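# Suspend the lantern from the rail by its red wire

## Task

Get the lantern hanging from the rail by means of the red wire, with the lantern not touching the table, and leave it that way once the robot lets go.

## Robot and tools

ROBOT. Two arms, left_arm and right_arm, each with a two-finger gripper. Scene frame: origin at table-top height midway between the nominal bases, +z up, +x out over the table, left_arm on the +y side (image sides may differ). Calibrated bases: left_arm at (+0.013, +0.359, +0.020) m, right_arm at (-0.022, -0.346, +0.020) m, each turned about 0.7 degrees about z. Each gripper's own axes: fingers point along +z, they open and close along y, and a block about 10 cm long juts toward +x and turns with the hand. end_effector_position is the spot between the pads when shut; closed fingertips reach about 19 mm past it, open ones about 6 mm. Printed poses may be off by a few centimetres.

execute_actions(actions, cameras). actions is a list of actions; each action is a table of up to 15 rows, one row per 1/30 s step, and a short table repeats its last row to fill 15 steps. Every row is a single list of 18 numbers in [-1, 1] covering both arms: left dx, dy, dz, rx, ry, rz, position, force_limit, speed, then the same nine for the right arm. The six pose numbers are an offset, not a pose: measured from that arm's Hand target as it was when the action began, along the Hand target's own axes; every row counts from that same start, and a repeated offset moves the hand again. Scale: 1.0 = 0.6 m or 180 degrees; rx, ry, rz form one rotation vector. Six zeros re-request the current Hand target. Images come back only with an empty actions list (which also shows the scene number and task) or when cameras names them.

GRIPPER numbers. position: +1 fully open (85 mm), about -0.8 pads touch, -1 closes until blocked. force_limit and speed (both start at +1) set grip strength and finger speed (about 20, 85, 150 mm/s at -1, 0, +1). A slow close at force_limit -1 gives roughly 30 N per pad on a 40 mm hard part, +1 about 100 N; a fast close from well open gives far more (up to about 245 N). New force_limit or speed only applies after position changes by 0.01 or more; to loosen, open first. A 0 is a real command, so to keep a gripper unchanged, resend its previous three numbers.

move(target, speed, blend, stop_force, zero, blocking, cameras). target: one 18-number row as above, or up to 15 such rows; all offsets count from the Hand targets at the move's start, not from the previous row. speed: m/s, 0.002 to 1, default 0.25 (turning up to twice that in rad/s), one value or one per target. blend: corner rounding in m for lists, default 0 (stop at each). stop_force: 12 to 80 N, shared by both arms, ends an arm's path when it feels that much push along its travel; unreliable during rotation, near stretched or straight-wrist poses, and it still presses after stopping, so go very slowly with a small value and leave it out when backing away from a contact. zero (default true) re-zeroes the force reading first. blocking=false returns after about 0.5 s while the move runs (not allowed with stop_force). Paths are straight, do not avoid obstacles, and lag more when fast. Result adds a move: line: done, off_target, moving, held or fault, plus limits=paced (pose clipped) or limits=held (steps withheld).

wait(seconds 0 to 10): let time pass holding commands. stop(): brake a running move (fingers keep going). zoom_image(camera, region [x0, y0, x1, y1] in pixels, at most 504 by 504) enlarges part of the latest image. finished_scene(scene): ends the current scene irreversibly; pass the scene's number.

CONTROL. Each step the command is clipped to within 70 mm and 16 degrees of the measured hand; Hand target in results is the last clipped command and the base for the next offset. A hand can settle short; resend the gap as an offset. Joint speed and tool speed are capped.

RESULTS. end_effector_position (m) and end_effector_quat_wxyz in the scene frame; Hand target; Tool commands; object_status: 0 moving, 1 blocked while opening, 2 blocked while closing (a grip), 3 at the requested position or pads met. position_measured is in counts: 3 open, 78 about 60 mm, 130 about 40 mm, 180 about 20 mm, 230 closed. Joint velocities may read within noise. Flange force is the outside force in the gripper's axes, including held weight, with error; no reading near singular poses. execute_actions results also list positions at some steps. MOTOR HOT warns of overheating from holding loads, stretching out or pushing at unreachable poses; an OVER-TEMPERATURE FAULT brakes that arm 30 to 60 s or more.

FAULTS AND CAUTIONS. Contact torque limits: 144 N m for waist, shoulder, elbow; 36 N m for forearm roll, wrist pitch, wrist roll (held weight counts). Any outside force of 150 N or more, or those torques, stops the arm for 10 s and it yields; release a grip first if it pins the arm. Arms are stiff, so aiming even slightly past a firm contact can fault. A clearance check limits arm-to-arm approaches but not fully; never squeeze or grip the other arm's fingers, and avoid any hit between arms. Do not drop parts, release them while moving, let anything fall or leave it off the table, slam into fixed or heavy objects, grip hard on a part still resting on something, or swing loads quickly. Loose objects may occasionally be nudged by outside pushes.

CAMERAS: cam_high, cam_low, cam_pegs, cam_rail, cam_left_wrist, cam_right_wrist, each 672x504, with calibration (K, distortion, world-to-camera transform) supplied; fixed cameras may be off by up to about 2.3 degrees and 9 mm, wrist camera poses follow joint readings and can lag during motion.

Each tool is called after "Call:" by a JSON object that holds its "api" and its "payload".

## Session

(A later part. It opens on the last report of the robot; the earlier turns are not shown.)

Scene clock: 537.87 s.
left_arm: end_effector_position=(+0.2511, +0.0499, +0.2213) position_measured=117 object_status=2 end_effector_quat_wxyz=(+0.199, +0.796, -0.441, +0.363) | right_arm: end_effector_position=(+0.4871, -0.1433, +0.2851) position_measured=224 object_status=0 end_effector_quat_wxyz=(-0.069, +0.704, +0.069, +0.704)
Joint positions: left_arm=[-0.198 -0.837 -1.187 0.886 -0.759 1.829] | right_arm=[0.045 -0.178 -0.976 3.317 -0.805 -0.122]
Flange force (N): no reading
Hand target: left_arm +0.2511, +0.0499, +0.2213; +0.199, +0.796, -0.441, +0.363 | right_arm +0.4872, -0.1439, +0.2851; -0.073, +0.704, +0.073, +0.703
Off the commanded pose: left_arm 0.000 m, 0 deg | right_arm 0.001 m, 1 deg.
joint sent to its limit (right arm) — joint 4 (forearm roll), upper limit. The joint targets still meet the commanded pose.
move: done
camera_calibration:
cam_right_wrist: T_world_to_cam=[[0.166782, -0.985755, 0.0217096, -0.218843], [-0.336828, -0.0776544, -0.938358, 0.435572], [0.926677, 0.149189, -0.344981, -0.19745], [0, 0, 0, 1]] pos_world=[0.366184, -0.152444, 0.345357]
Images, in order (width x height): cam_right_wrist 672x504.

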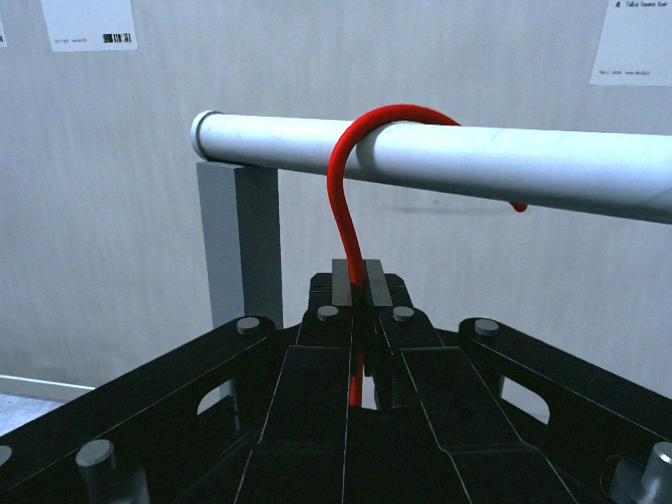

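Call:
{"api": "move", "payload": {"target": [[0,0,0,0,0,0,-1,-0.6,-1,0.004,0,0,0,0,0,-1,0,-1],[0,0,0,0,0,0,-1,-0.6,-1,0.004,0.079,-0.061,0,0,0,-1,0,-1]], "speed": 0.04, "cameras": ["cam_right_wrist","cam_high","cam_low"]}}

Call:
{"api": "zoom_image", "payload": {"camera": "cam_low", "region": [120, 50, 320, 250]}}

Scene clock: 547.13 s.
left_arm: end_effector_position=(+0.2511, +0.0499, +0.2213) position_measured=117 object_status=2 end_effector_quat_wxyz=(+0.199, +0.796, -0.441, +0.363) | right_arm: end_effector_position=(+0.4611, -0.1968, +0.2875) position_measured=224 object_status=2 end_effector_quat_wxyz=(-0.031, +0.702, +0.030, +0.711)
Joint positions: left_arm=[-0.198 -0.837 -1.187 0.886 -0.759 1.829] | right_arm=[-0.058 -0.328 -1.078 3.317 -0.77 -0.129]
Flange force (N): no reading
Hand target: left_arm +0.2511, +0.0499, +0.2213; +0.199, +0.796, -0.441, +0.363 | right_arm +0.4611, -0.1978, +0.2876; -0.073, +0.704, +0.073, +0.703
Off the commanded pose: left_arm 0.000 m, 0 deg | right_arm 0.001 m, 7 deg.
joint sent to its limit (right arm) — joint 4 (forearm roll), upper limit. The joint targets are off in orientation, not in position.
move: off_target (right_arm)
camera_calibration:
cam_right_wrist: T_world_to_cam=[[0.059353, -0.998024, 0.0206423, -0.219856], [-0.331615, -0.0392173, -0.942599, 0.431224], [0.941546, 0.0491008, -0.333287, -0.194443], [0, 0, 0, 1]] pos_world=[0.339127, -0.192963, 0.346204]
Images, in order (width x height): cam_high 672x504, cam_low 672x504, cam_right_wrist 672x504.

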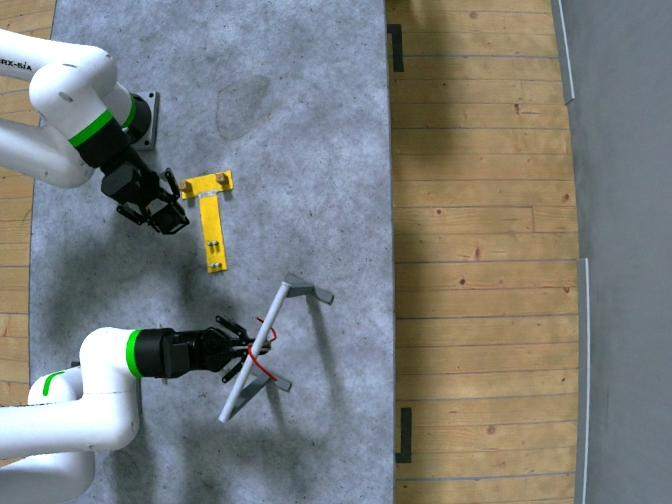

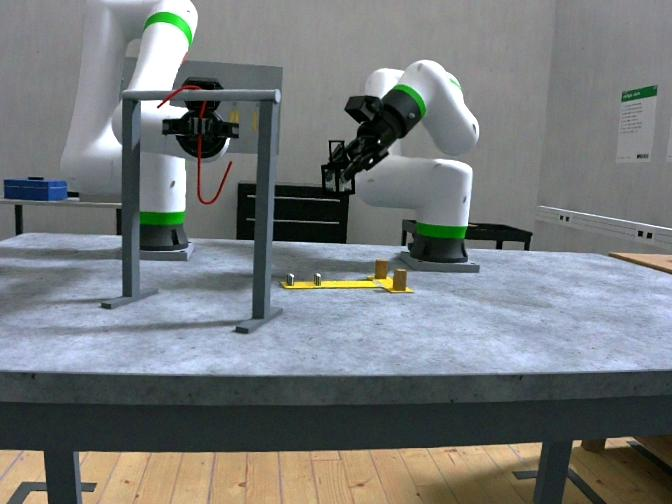

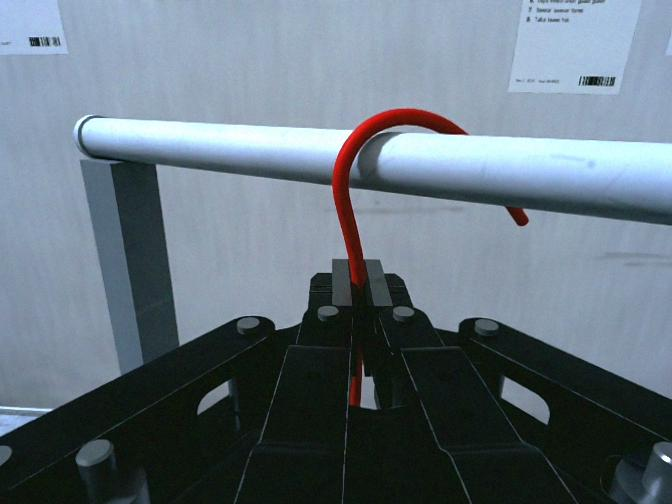

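Scaled by 2.520 from the camera's 672x504 image, which has a finer 960x720 frame.

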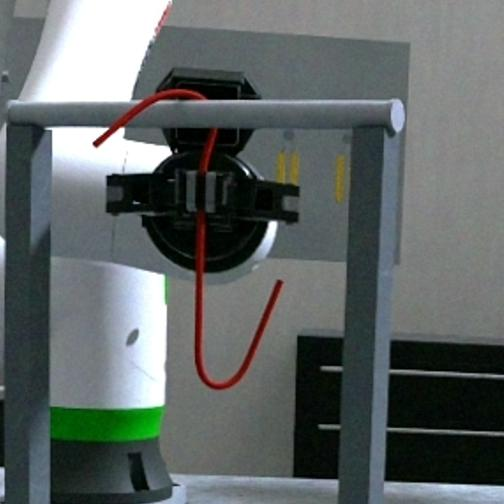

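Call:
{"api": "move", "payload": {"target": [[0,0,0,0,0,0,-1,-0.6,-1,-0.006,0,0,0,0,0,-1,0,-1],[0,0,0,0,0,0,-1,-0.6,-1,-0.006,0,0,0,0,0,-0.2,0,-1]], "speed": 0.02}}

Call:
{"api": "move", "payload": {"target": [0,0,0,0,0,0,-1,-0.6,-1,0,0,-0.08,0,0,0,-0.2,0,-1], "speed": 0.05}}

Call:
{"api": "move", "payload": {"target": [[0,0,0,0,0,0,-1,-0.6,-1,0.19,0,-0.03,0,0,0,-0.2,0,-1],[0,0,0,0,0,0,-1,-0.6,-1,0.21,-0.011,-0.15,-0.19,-0.195,0.188,-0.2,0,-1]], "cameras": ["cam_high","cam_low","cam_rail"]}}

Call:
{"api": "zoom_image", "payload": {"camera": "cam_low", "region": [120, 50, 320, 250]}}

Call:
{"api": "zoom_image", "payload": {"camera": "cam_rail", "region": [220, 90, 440, 310]}}

Scene clock: 558.60 s.
left_arm: end_effector_position=(+0.2511, +0.0499, +0.2213) position_measured=117 object_status=2 end_effector_quat_wxyz=(+0.199, +0.796, -0.441, +0.363) | right_arm: end_effector_position=(+0.4611, -0.1968, +0.2839) position_measured=154 object_status=0 end_effector_quat_wxyz=(-0.031, +0.702, +0.030, +0.711)
Joint positions: left_arm=[-0.198 -0.837 -1.187 0.886 -0.759 1.829] | right_arm=[-0.06 -0.314 -1.082 3.317 -0.788 -0.126]
Flange force (N): no reading
Hand target: left_arm +0.2511, +0.0499, +0.2213; +0.199, +0.796, -0.441, +0.363 | right_arm +0.4611, -0.1978, +0.2840; -0.073, +0.704, +0.073, +0.703
Off the commanded pose: left_arm 0.000 m, 0 deg | right_arm 0.001 m, 7 deg.
joint sent to its limit (right arm) — joint 4 (forearm roll), upper limit. The joint targets are off in orientation, not in position.
move: off_target (right_arm); target 2's new numbers were sent with right_arm's hand 0.001 m and 7 deg from that target

Scene clock: 560.27 s.
left_arm: end_effector_position=(+0.2511, +0.0499, +0.2213) position_measured=117 object_status=2 end_effector_quat_wxyz=(+0.199, +0.796, -0.441, +0.363) | right_arm: end_effector_position=(+0.4144, -0.2065, +0.2840) position_measured=154 object_status=3 end_effector_quat_wxyz=(-0.020, +0.705, +0.019, +0.709)
Joint positions: left_arm=[-0.198 -0.837 -1.187 0.886 -0.759 1.829] | right_arm=[-0.072 -0.556 -1.185 3.317 -0.643 -0.142]
Flange force (N): no reading
Hand target: left_arm +0.2511, +0.0499, +0.2213; +0.199, +0.796, -0.441, +0.363 | right_arm +0.4141, -0.2076, +0.2840; -0.073, +0.704, +0.073, +0.703
Off the commanded pose: left_arm 0.000 m, 0 deg | right_arm 0.001 m, 9 deg.
joint sent to its limit (right arm) — joint 3 (elbow), lower limit, where the elbow is as bent as it goes; joint 4 (forearm roll), upper limit. The joint targets are off in orientation, not in position.
move: off_target (right_arm)

Scene clock: 563.63 s.
left_arm: end_effector_position=(+0.2511, +0.0499, +0.2213) position_measured=117 object_status=2 end_effector_quat_wxyz=(+0.199, +0.796, -0.441, +0.363) | right_arm: end_effector_position=(+0.3249, -0.2205, +0.4102) position_measured=154 object_status=3 end_effector_quat_wxyz=(-0.092, +0.872, -0.294, +0.382)
Joint positions: left_arm=[-0.198 -0.837 -1.187 0.886 -0.759 1.829] | right_arm=[0.107 -0.735 -0.407 3.317 1.11 -0.792]
Flange force (N): no reading
Hand target: left_arm +0.2511, +0.0499, +0.2213; +0.199, +0.796, -0.441, +0.363 | right_arm +0.3248, -0.2196, +0.4101; -0.040, +0.858, -0.314, +0.404
Off the commanded pose: left_arm 0.000 m, 0 deg | right_arm 0.001 m, 7 deg.
joint sent to its limit (right arm) — joint 4 (forearm roll), upper limit. The joint targets are off in orientation, not in position.
move: off_target (right_arm)
Images, in order (width x height): cam_high 672x504, cam_low 672x504, cam_rail 672x504.

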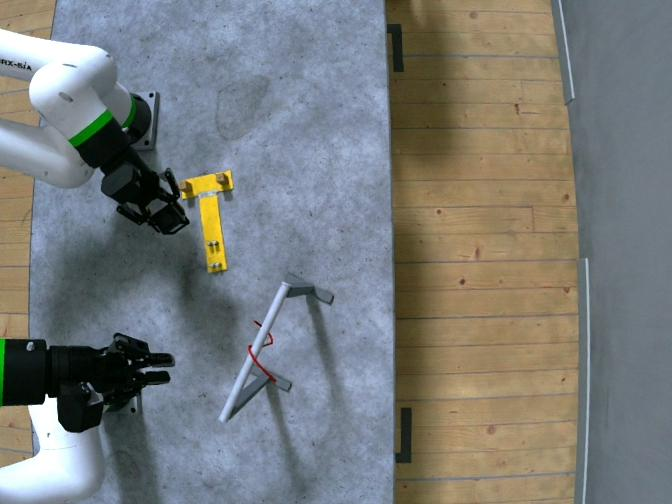

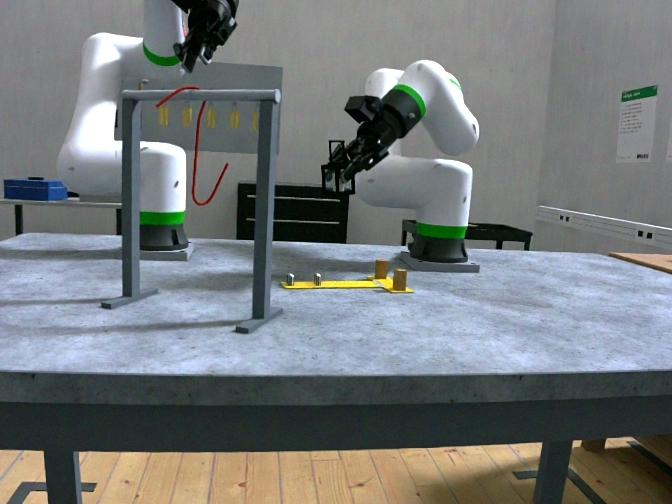

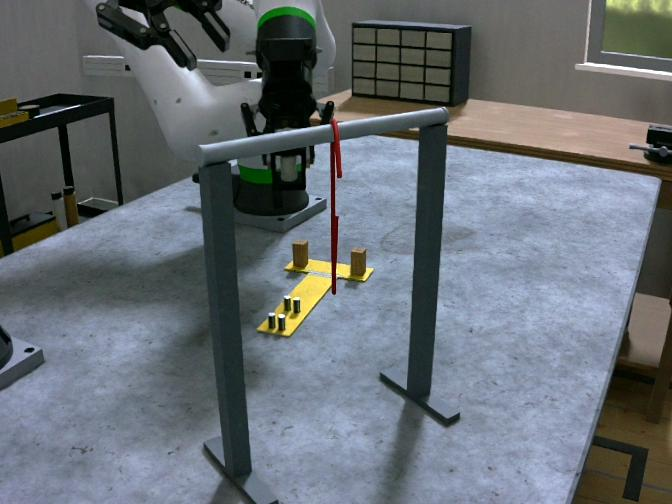

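Scaled by 2.520 from the camera's 672x504 image, which has a finer 960x720 frame.

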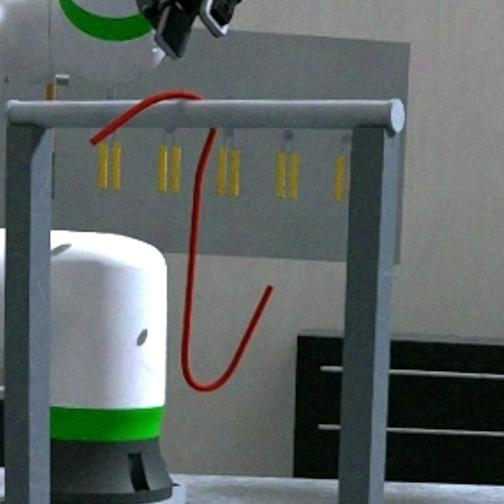

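Scaled by 2.291 from the camera's 672x504 image, which has a finer 960x720 frame.

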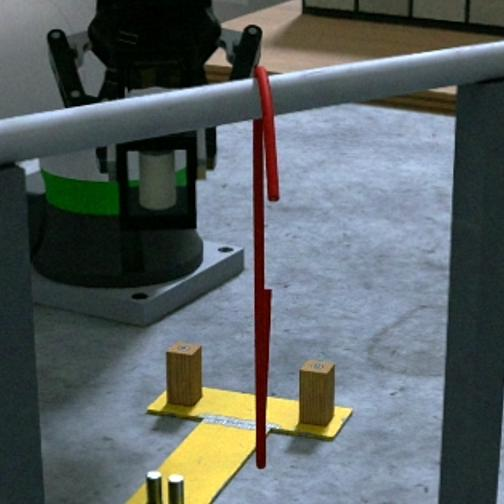

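Call:
{"api": "move", "payload": {"target": [[0,0,0,0,0,0,-1,-0.6,-1,0.147,0.39,-0.066,0,0,0,-0.2,0,-1],[0.232,-0.078,0.267,0,0.045,0,-1,-0.6,-1,0.147,0.39,-0.066,0,0,0,-0.2,0,-1]], "speed": 0.2, "cameras": ["cam_left_wrist","cam_rail","cam_low"]}}

Call:
{"api": "zoom_image", "payload": {"camera": "cam_low", "region": [130, 70, 290, 230]}}

Scene clock: 599.33 s.
left_arm: end_effector_position=(+0.4036, -0.1049, +0.2212) position_measured=117 object_status=2 end_effector_quat_wxyz=(+0.242, +0.771, -0.442, +0.389) | right_arm: end_effector_position=(+0.2210, -0.4515, +0.4205) position_measured=154 object_status=3 end_effector_quat_wxyz=(-0.111, +0.884, -0.288, +0.350)
Joint positions: left_arm=[-0.991 -0.091 -0.776 2.484 -0.082 0.656] | right_arm=[-2.606 -1.003 -0.648 2.493 2.488 1.544]
Flange force (N): no reading
Hand target: left_arm +0.4034, -0.1051, +0.2209; +0.230, +0.769, -0.426, +0.418 | right_arm +0.2195, -0.4496, +0.4203; -0.040, +0.858, -0.314, +0.404
Off the commanded pose: left_arm 0.000 m, 4 deg | right_arm 0.002 m, 11 deg.
move: off_target (left_arm, right_arm); limits=paced
camera_calibration:
cam_left_wrist: T_world_to_cam=[[-0.8814, -0.471133, 0.0341801, 0.302298], [-0.408774, 0.724472, -0.555017, 0.378556], [0.236724, -0.503164, -0.831137, 0.163877], [0, 0, 0, 1]] pos_world=[0.382396, -0.0493736, 0.335976]
Images, in order (width x height): cam_low 672x504, cam_rail 672x504, cam_left_wrist 672x504.

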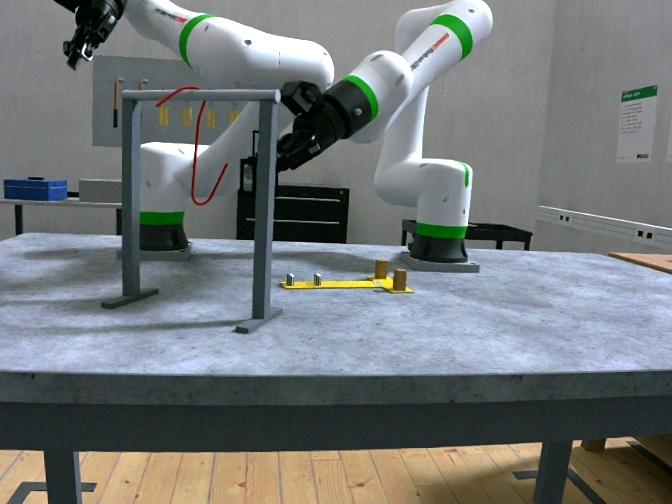

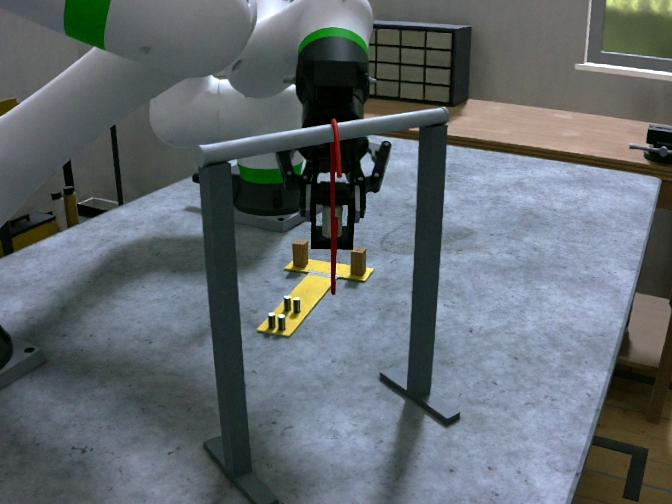

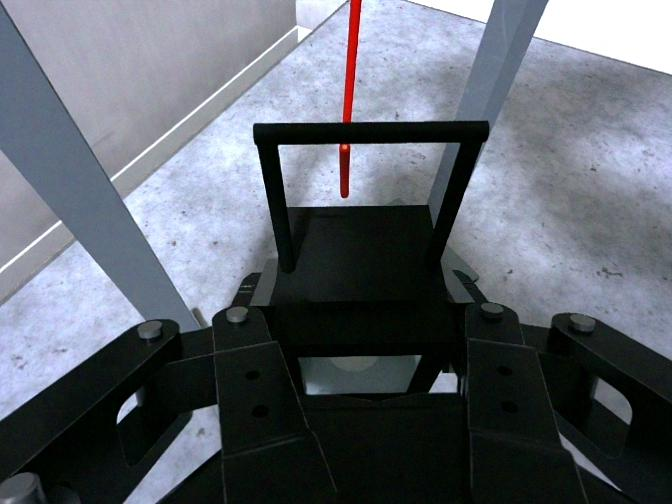

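Scaled by 3.150 from the camera's 672x504 image, which has a finer 960x720 frame.

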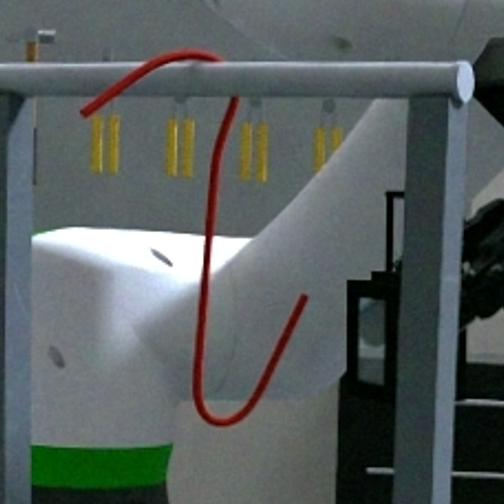

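Call:
{"api": "execute_actions", "payload": {"actions": [], "cameras": ["cam_left_wrist","cam_low","cam_rail"]}}

Call:
{"api": "zoom_image", "payload": {"camera": "cam_low", "region": [130, 70, 330, 230]}}

Scene clock: 623.80 s.
left_arm: end_effector_position=(+0.4036, -0.1049, +0.2212) position_measured=117 object_status=2 end_effector_quat_wxyz=(+0.242, +0.771, -0.442, +0.389) | right_arm: end_effector_position=(+0.2210, -0.4515, +0.4205) position_measured=154 object_status=3 end_effector_quat_wxyz=(-0.111, +0.884, -0.288, +0.350)
Joint positions: left_arm=[-0.991 -0.091 -0.776 2.484 -0.082 0.656] | right_arm=[-2.606 -1.003 -0.648 2.493 2.488 1.543]
Joint velocities: within noise
Flange force (N): no reading
Hand target: left_arm +0.4034, -0.1051, +0.2209; +0.230, +0.769, -0.426, +0.418 | right_arm +0.2195, -0.4496, +0.4203; -0.040, +0.858, -0.314, +0.404
Tool commands: left_gripper/position=-1.0 left_gripper/force_limit=-0.6 left_gripper/speed=-1.0 right_gripper/position=-0.2 right_gripper/force_limit=+0.0 right_gripper/speed=-1.0
Off the commanded pose: left_arm 0.000 m, 4 deg | right_arm 0.002 m, 11 deg.
camera_calibration:
cam_left_wrist: T_world_to_cam=[[-0.881435, -0.47107, 0.0341311, 0.302328], [-0.408697, 0.724514, -0.555019, 0.378584], [0.236724, -0.503163, -0.831137, 0.16396], [0, 0, 0, 1]] pos_world=[0.382396, -0.0493734, 0.336076]
Images, in order (width x height): cam_low 672x504, cam_rail 672x504, cam_left_wrist 672x504.

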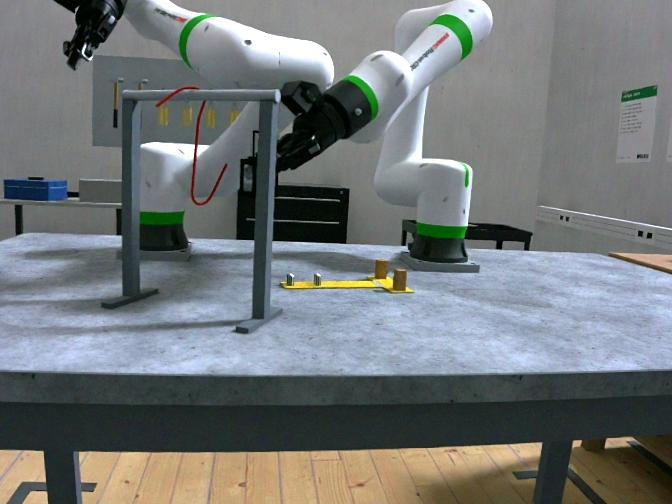

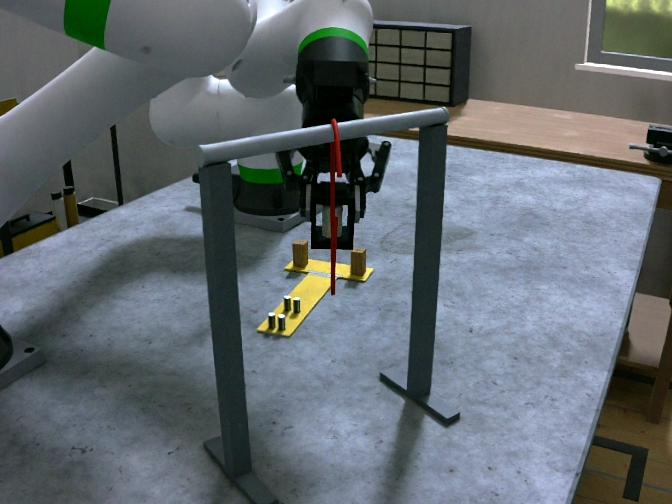

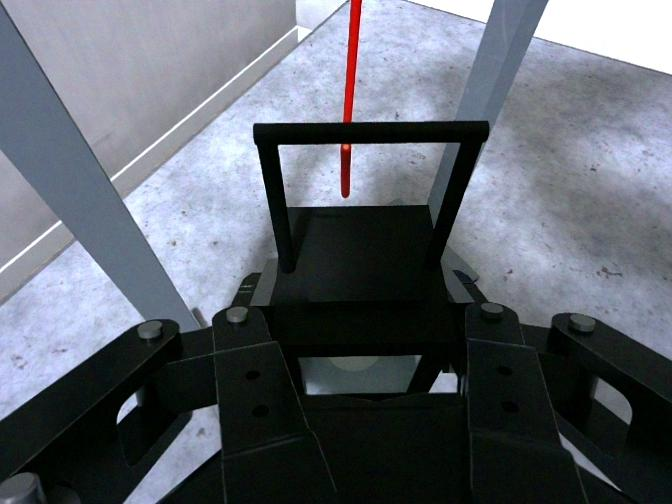

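Scaled by 2.520 from the camera's 672x504 image, which has a finer 960x720 frame.

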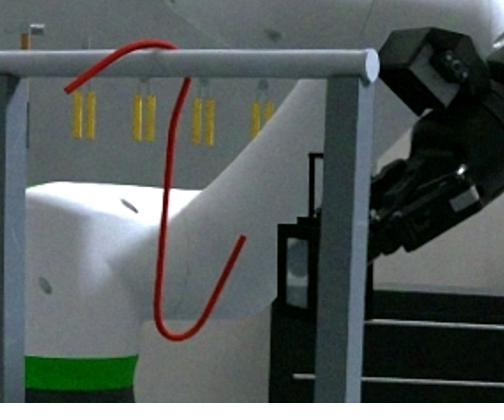

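Call:
{"api": "move", "payload": {"target": [[-0.0615,-0.013,0.04,0,0,0,-1,-0.6,-1,0,0,0,0,0,0,-0.2,0,-1],[-0.007,-0.013,0.124,0,0,0,-1,-0.6,-1,0,0,0,0,0,0,-0.2,0,-1]], "speed": 0.05, "cameras": ["cam_left_wrist","cam_low"]}}

Call:
{"api": "zoom_image", "payload": {"camera": "cam_low", "region": [130, 70, 330, 230]}}

Scene clock: 641.23 s.
left_arm: end_effector_position=(+0.4102, -0.1009, +0.1769) position_measured=117 object_status=2 end_effector_quat_wxyz=(+0.250, +0.764, -0.439, +0.401) | right_arm: end_effector_position=(+0.2210, -0.4515, +0.4205) position_measured=154 object_status=3 end_effector_quat_wxyz=(-0.111, +0.884, -0.288, +0.350)
Joint positions: left_arm=[-1.043 -0.011 -0.705 3.044 -0.107 0.128] | right_arm=[-2.606 -1.003 -0.648 2.493 2.488 1.543]
Flange force (N): no reading
Hand target: left_arm +0.4102, -0.1009, +0.1769; +0.250, +0.764, -0.439, +0.401 (not the last commanded pose) | right_arm +0.2195, -0.4496, +0.4203; -0.040, +0.858, -0.314, +0.404
Off the commanded pose: left_arm 0.060 m, 3 deg | right_arm 0.002 m, 11 deg.
led back after a hold (left arm): the arm was led back toward your command in small steps, so it may still be short of it.
move: held (left_arm; a check stopped the path), off_target (right_arm); path passed 1 of 2 targets; limits=held
pose unreachable (left arm): on one or more control steps of this call, first in action 0 (counted from 0), this arm could not follow its commanded pose, so it was not sent that pose on those steps. It may still have moved: this result reports where it is.
cause: moving toward the commanded pose would bring a part of the arm too close to another arm (a part of this arm just beyond joint 4 (forearm roll) and a part of the right arm just beyond its joint 2 (shoulder), 12 mm apart when this arm was first held).
camera_calibration:
cam_left_wrist: T_world_to_cam=[[-0.88303, -0.467978, 0.0354153, 0.312271], [-0.398847, 0.70853, -0.582157, 0.352925], [0.247344, -0.528187, -0.812305, 0.117266], [0, 0, 0, 1]] pos_world=[0.387503, -0.041984, 0.289654]
Images, in order (width x height): cam_low 672x504, cam_left_wrist 672x504.

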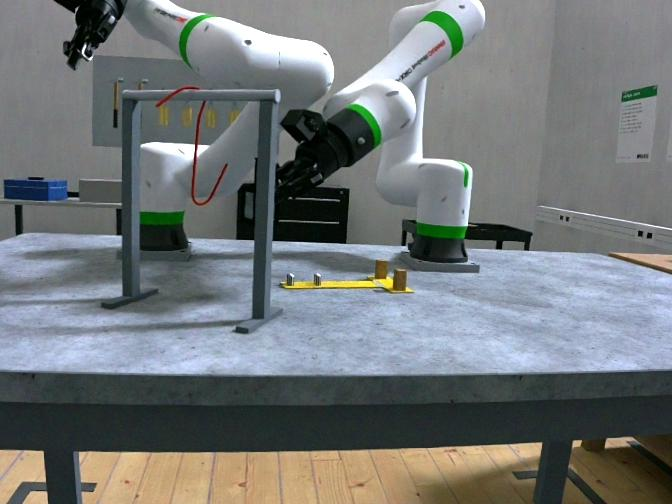

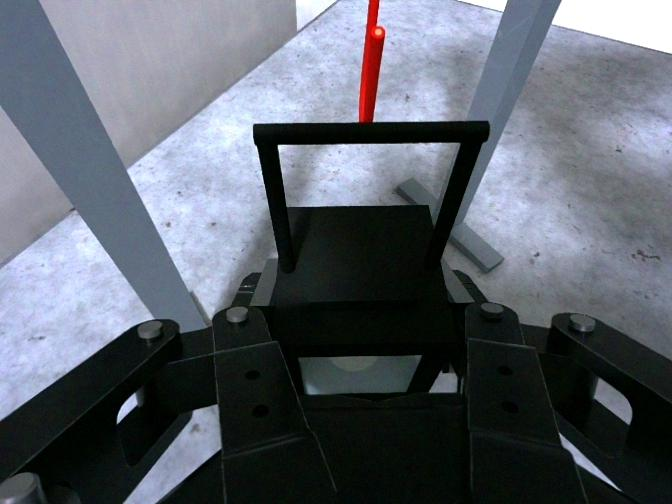

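Scaled by 2.520 from the camera's 672x504 image, which has a finer 960x720 frame.

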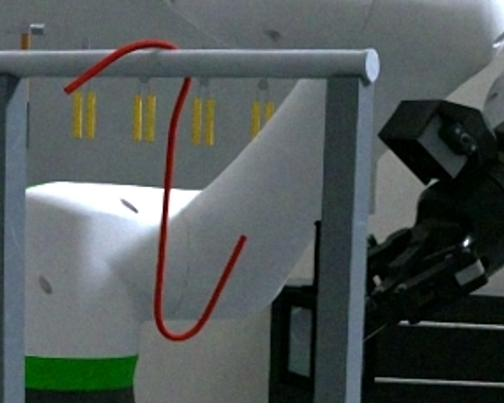

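Call:
{"api": "move", "payload": {"target": [0,0,0,0,0,0,-1,-0.6,-1,0.1475,0.261,-0.053,-0.106,0.051,0.107,-0.2,0,-1], "speed": 0.15, "cameras": ["cam_high"]}}

Scene clock: 656.73 s.
left_arm: end_effector_position=(+0.4102, -0.1009, +0.1769) position_measured=117 object_status=2 end_effector_quat_wxyz=(+0.250, +0.764, -0.439, +0.401) | right_arm: end_effector_position=(+0.1592, -0.6194, +0.4504) position_measured=154 object_status=3 end_effector_quat_wxyz=(+0.061, +0.753, -0.517, +0.401)
Joint positions: left_arm=[-1.043 -0.011 -0.705 3.044 -0.107 0.128] | right_arm=[-2.329 -0.886 -0.65 2.294 1.717 0.933]
Flange force (N): no reading
Hand target: left_arm +0.4102, -0.1009, +0.1769; +0.250, +0.764, -0.439, +0.401 | right_arm +0.1592, -0.6194, +0.4504; +0.061, +0.753, -0.517, +0.401
Off the commanded pose: left_arm 0.000 m, 0 deg | right_arm 0.000 m, 0 deg.
move: done
Images, in order (width x height): cam_high 672x504.

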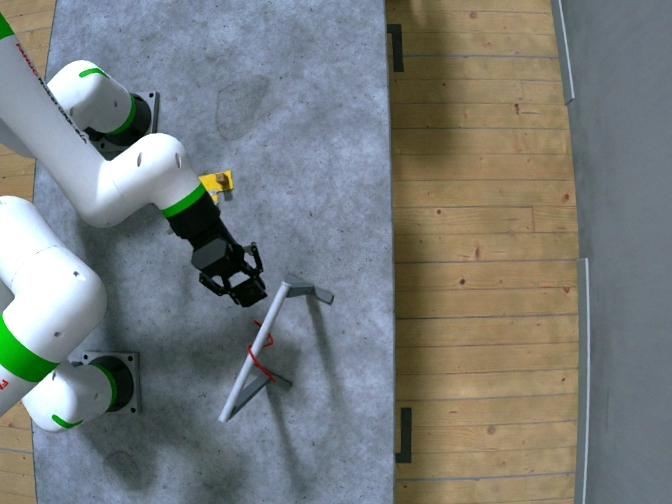

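Call:
{"api": "move", "payload": {"target": [0.0457,0.0085,0.0694,0,0,0,-1,-0.6,-1,0,0,0,0,0,0,-0.2,0,-1], "speed": 0.06, "cameras": ["cam_left_wrist","cam_low"]}}

Call:
{"api": "zoom_image", "payload": {"camera": "cam_low", "region": [130, 70, 330, 230]}}

Scene clock: 664.00 s.
left_arm: end_effector_position=(+0.4302, -0.1469, +0.1768) position_measured=117 object_status=2 end_effector_quat_wxyz=(+0.251, +0.764, -0.439, +0.400) | right_arm: end_effector_position=(+0.1592, -0.6194, +0.4504) position_measured=154 object_status=3 end_effector_quat_wxyz=(+0.061, +0.753, -0.517, +0.401)
Joint positions: left_arm=[-1.056 0.103 -0.557 3.135 -0.074 0.044] | right_arm=[-2.329 -0.886 -0.65 2.294 1.717 0.933]
Flange force (N): no reading
Hand target: left_arm +0.4301, -0.1469, +0.1768; +0.250, +0.764, -0.439, +0.401 | right_arm +0.1592, -0.6194, +0.4504; +0.061, +0.753, -0.517, +0.401
Off the commanded pose: left_arm 0.000 m, 0 deg | right_arm 0.000 m, 0 deg.
move: done
camera_calibration:
cam_left_wrist: T_world_to_cam=[[-0.883427, -0.467201, 0.0357784, 0.308622], [-0.398407, 0.708763, -0.582175, 0.393322], [0.246634, -0.528563, -0.812276, 0.0881659], [0, 0, 0, 1]] pos_world=[0.407602, -0.0879821, 0.289555]
Images, in order (width x height): cam_low 672x504, cam_left_wrist 672x504.

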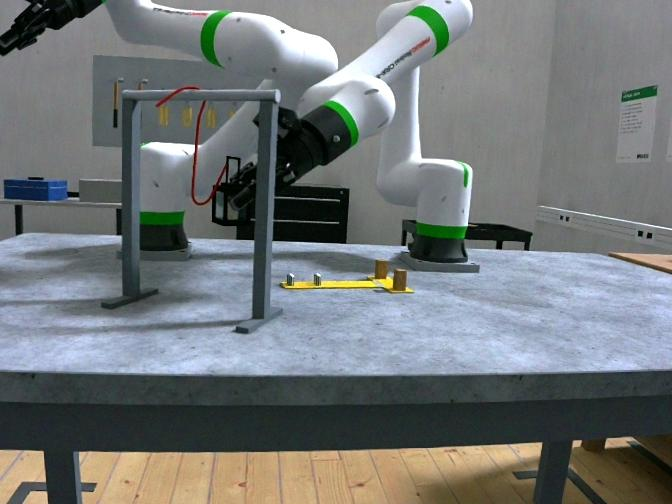

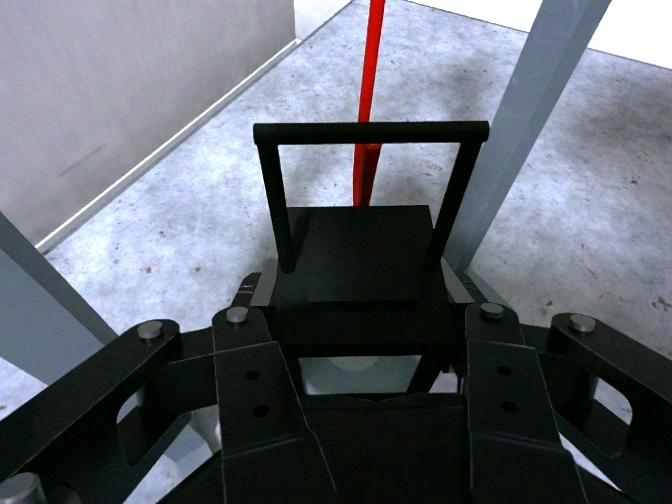

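Scaled by 2.520 from the camera's 672x504 image, which has a finer 960x720 frame.

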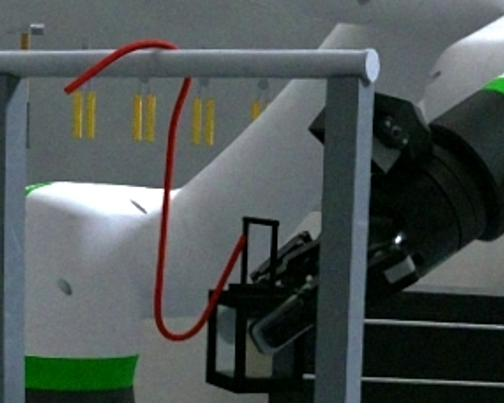

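Call:
{"api": "move", "payload": {"target": [[0.0184,0,0.0277,0,0,0,-1,-0.6,-1,0,0,0,0,0,0,-0.2,0,-1],[-0.0024,0,0.0415,0,0,0,-1,-0.6,-1,0,0,0,0,0,0,-0.2,0,-1]], "speed": 0.04, "cameras": ["cam_left_wrist","cam_low"]}}

Call:
{"api": "zoom_image", "payload": {"camera": "cam_low", "region": [130, 70, 330, 230]}}

Scene clock: 671.80 s.
left_arm: end_effector_position=(+0.4395, -0.1645, +0.1618) position_measured=117 object_status=2 end_effector_quat_wxyz=(+0.251, +0.764, -0.439, +0.401) | right_arm: end_effector_position=(+0.1592, -0.6194, +0.4504) position_measured=154 object_status=3 end_effector_quat_wxyz=(+0.061, +0.753, -0.517, +0.401)
Joint positions: left_arm=[-1.057 0.174 -0.514 3.152 -0.101 0.028] | right_arm=[-2.329 -0.886 -0.65 2.294 1.717 0.933]
Flange force (N): no reading
Hand target: left_arm +0.4395, -0.1645, +0.1618; +0.250, +0.764, -0.439, +0.401 | right_arm +0.1592, -0.6194, +0.4504; +0.061, +0.753, -0.517, +0.401
Off the commanded pose: left_arm 0.000 m, 0 deg | right_arm 0.000 m, 0 deg.
move: done
camera_calibration:
cam_left_wrist: T_world_to_cam=[[-0.883111, -0.467837, 0.0352511, 0.309005], [-0.398604, 0.708548, -0.582301, 0.400881], [0.247445, -0.528288, -0.812209, 0.0641621], [0, 0, 0, 1]] pos_world=[0.416803, -0.105584, 0.274654]
Images, in order (width x height): cam_low 672x504, cam_left_wrist 672x504.

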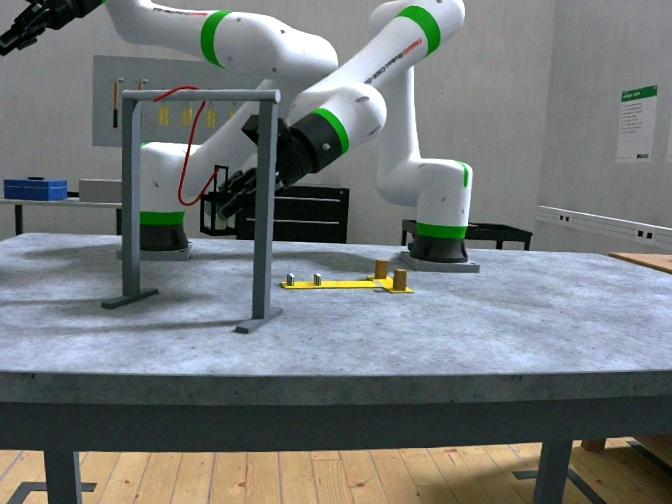

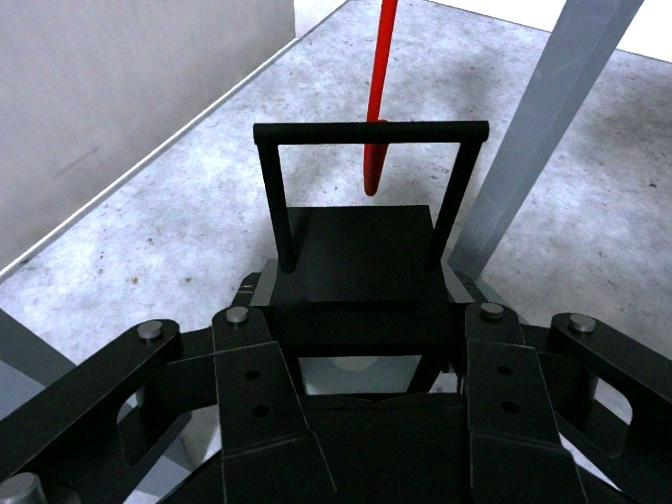

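Scaled by 2.520 from the camera's 672x504 image, which has a finer 960x720 frame.

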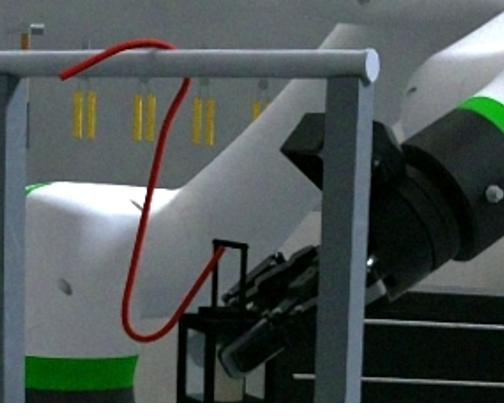

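Call:
{"api": "move", "payload": {"target": [[0.018,0,-0.012,0,0,0,-1,-0.6,-1,0,0,0,0,0,0,-0.2,0,-1],[0.022,0,-0.015,0,-0.11,0,-1,-0.6,-1,0,0,0,0,0,0,-0.2,0,-1]], "speed": 0.06, "cameras": ["cam_left_wrist","cam_low"]}}

Call:
{"api": "zoom_image", "payload": {"camera": "cam_low", "region": [130, 70, 330, 230]}}

Scene clock: 683.67 s.
left_arm: end_effector_position=(+0.4397, -0.1643, +0.1758) position_measured=117 object_status=2 end_effector_quat_wxyz=(+0.223, +0.787, -0.452, +0.356) | right_arm: end_effector_position=(+0.1592, -0.6194, +0.4504) position_measured=154 object_status=3 end_effector_quat_wxyz=(+0.061, +0.753, -0.517, +0.401)
Joint positions: left_arm=[-1.055 0.153 -0.412 3.157 0.139 0.021] | right_arm=[-2.329 -0.886 -0.65 2.294 1.717 0.933]
Flange force (N): no reading
Hand target: left_arm +0.4396, -0.1643, +0.1758; +0.223, +0.787, -0.452, +0.356 (not the last commanded pose) | right_arm +0.1592, -0.6194, +0.4504; +0.061, +0.753, -0.517, +0.401
Off the commanded pose: left_arm 0.002 m, 13 deg | right_arm 0.000 m, 0 deg.
move: held (left_arm; a check stopped the path); path passed 1 of 2 targets; limits=held
pose unreachable (left arm): on one or more control steps of this call, first in action 0 (counted from 0), this arm could not follow its commanded pose, so it was not sent that pose on those steps. It may still have moved: this result reports where it is.
cause: moving toward the commanded pose would bring a part of the arm too close to another arm (a part of this arm just beyond joint 4 (forearm roll) and a part of the right arm just beyond its joint 3 (elbow), along the way the arms are being sent, or toward where that arm still pushes).
camera_calibration:
cam_left_wrist: T_world_to_cam=[[-0.881791, -0.470233, 0.0364105, 0.307627], [-0.427535, 0.764349, -0.482684, 0.413355], [0.199144, -0.441193, -0.875037, 0.122084], [0, 0, 0, 1]] pos_world=[0.423674, -0.117428, 0.295147]
Images, in order (width x height): cam_low 672x504, cam_left_wrist 672x504.

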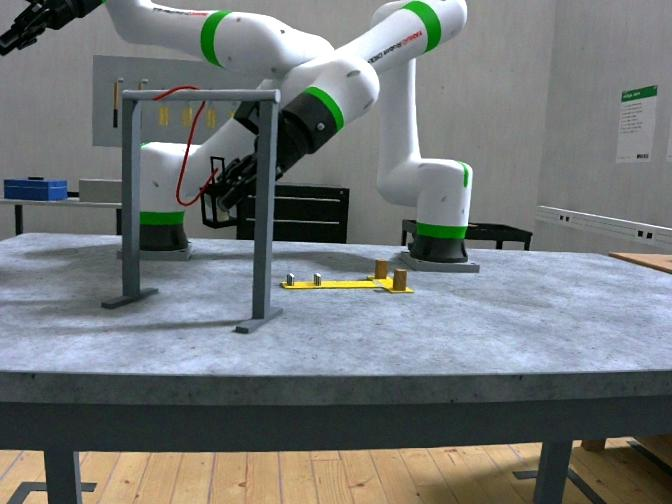

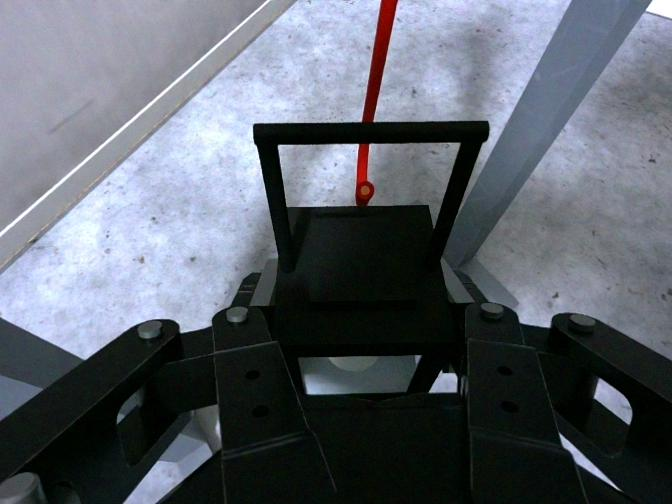

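Scaled by 2.520 from the camera's 672x504 image, which has a finer 960x720 frame.

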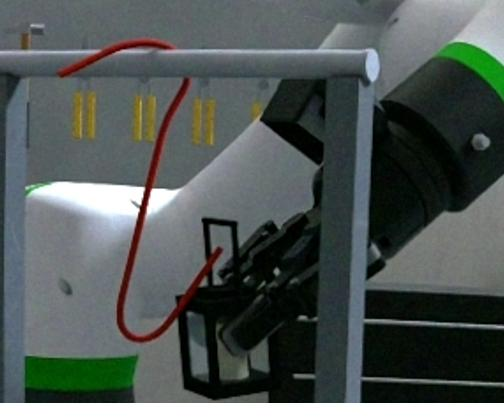

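Call:
{"api": "move", "payload": {"target": [0,0,0,0,0,0,-1,-0.6,-1,0.037,0.252,-0.085,-0.106,0.051,0.107,-0.2,0,-1], "speed": 0.15}}

Call:
{"api": "move", "payload": {"target": [[0.0151,0,0.0178,0,0,0,-1,-0.6,-1,0,0,0,0,0,0,-0.2,0,-1],[0.0024,0,0.0286,0,0,0,-1,-0.6,-1,0,0,0,0,0,0,-0.2,0,-1]], "speed": 0.04, "cameras": ["cam_left_wrist","cam_low"]}}

Call:
{"api": "zoom_image", "payload": {"camera": "cam_low", "region": [130, 70, 330, 230]}}

Scene clock: 694.03 s.
left_arm: end_effector_position=(+0.4396, -0.1643, +0.1758) position_measured=117 object_status=2 end_effector_quat_wxyz=(+0.223, +0.787, -0.452, +0.356) | right_arm: end_effector_position=(+0.1585, -0.6198, +0.4504) position_measured=154 object_status=3 end_effector_quat_wxyz=(+0.061, +0.753, -0.518, +0.401)
Joint positions: left_arm=[-1.055 0.153 -0.413 3.157 0.139 0.022] | right_arm=[-2.332 -0.886 -0.65 2.294 1.717 0.933]
Flange force (N): no reading
Hand target: left_arm +0.4396, -0.1643, +0.1758; +0.223, +0.787, -0.452, +0.356 | right_arm +0.1585, -0.6198, +0.4504; +0.061, +0.753, -0.518, +0.401 (not the last commanded pose)
Off the commanded pose: left_arm 0.000 m, 0 deg | right_arm 0.160 m, 28 deg.
move: held (right_arm; a check stopped the path); limits=held
pose unreachable (right arm): on one or more control steps of this call, first in action 0 (counted from 0), this arm could not follow its commanded pose, so it was not sent that pose on those steps. It may still have moved: this result reports where it is.
cause: moving toward the commanded pose would bring a part of the arm too close to another arm (a part of this arm just beyond joint 2 (shoulder) and a part of the left arm just beyond its joint 4 (forearm roll), 8 mm apart when this arm was first held).

Scene clock: 694.63 s.
left_arm: end_effector_position=(+0.4434, -0.1713, +0.1758) position_measured=117 object_status=2 end_effector_quat_wxyz=(+0.223, +0.787, -0.453, +0.356) | right_arm: end_effector_position=(+0.1585, -0.6198, +0.4504) position_measured=154 object_status=3 end_effector_quat_wxyz=(+0.061, +0.753, -0.518, +0.401)
Joint positions: left_arm=[-1.055 0.171 -0.392 3.157 0.142 0.022] | right_arm=[-2.332 -0.886 -0.65 2.294 1.717 0.933]
Flange force (N): no reading
Hand target: left_arm +0.4434, -0.1713, +0.1759; +0.223, +0.787, -0.452, +0.356 (not the last commanded pose) | right_arm +0.1585, -0.6198, +0.4504; +0.061, +0.753, -0.518, +0.401
Off the commanded pose: left_arm 0.012 m, 0 deg | right_arm 0.000 m, 0 deg.
move: held (left_arm; a check stopped the path); path passed 0 of 2 targets; limits=held
pose unreachable (left arm): on one or more control steps of this call, first in action 0 (counted from 0), this arm could not follow its commanded pose, so it was not sent that pose on those steps. It may still have moved: this result reports where it is.
cause: moving toward the commanded pose would bring a part of the arm too close to another arm (a part of this arm just beyond joint 4 (forearm roll) and a part of the right arm just beyond its joint 3 (elbow), 5 mm apart when this arm was first held).
camera_calibration:
cam_left_wrist: T_world_to_cam=[[-0.881916, -0.470021, 0.0361155, 0.307677], [-0.427237, 0.764555, -0.482623, 0.420123], [0.19923, -0.441063, -0.875083, 0.118271], [0, 0, 0, 1]] pos_world=[0.427274, -0.124428, 0.295147]
Images, in order (width x height): cam_low 672x504, cam_left_wrist 672x504.

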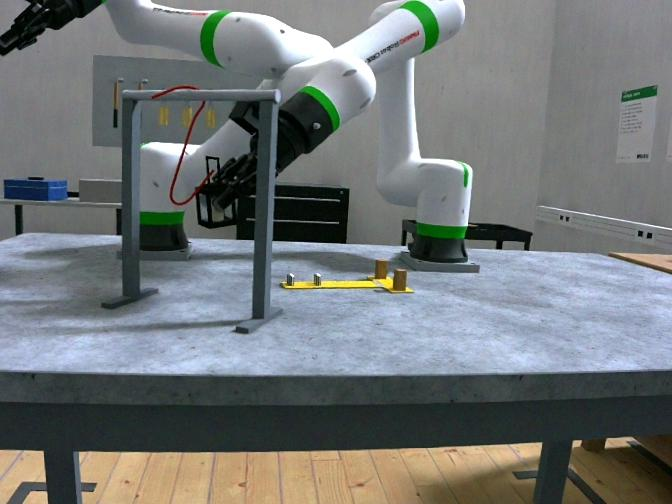

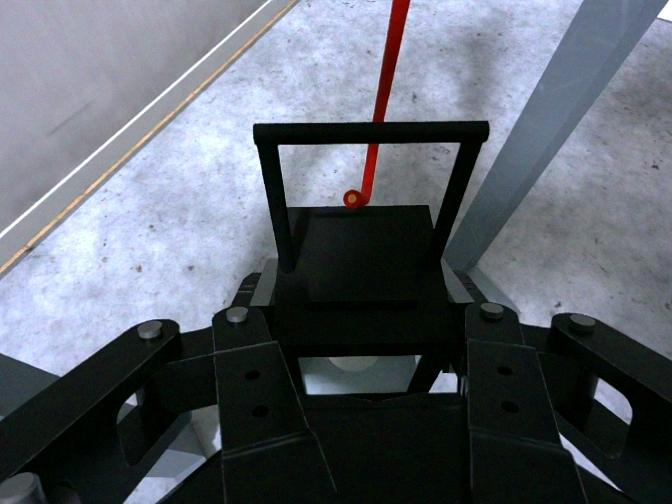

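Scaled by 2.520 from the camera's 672x504 image, which has a finer 960x720 frame.

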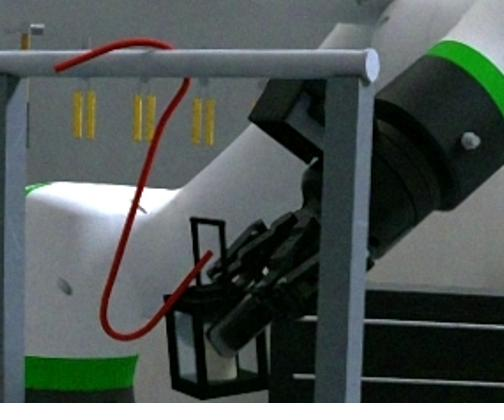

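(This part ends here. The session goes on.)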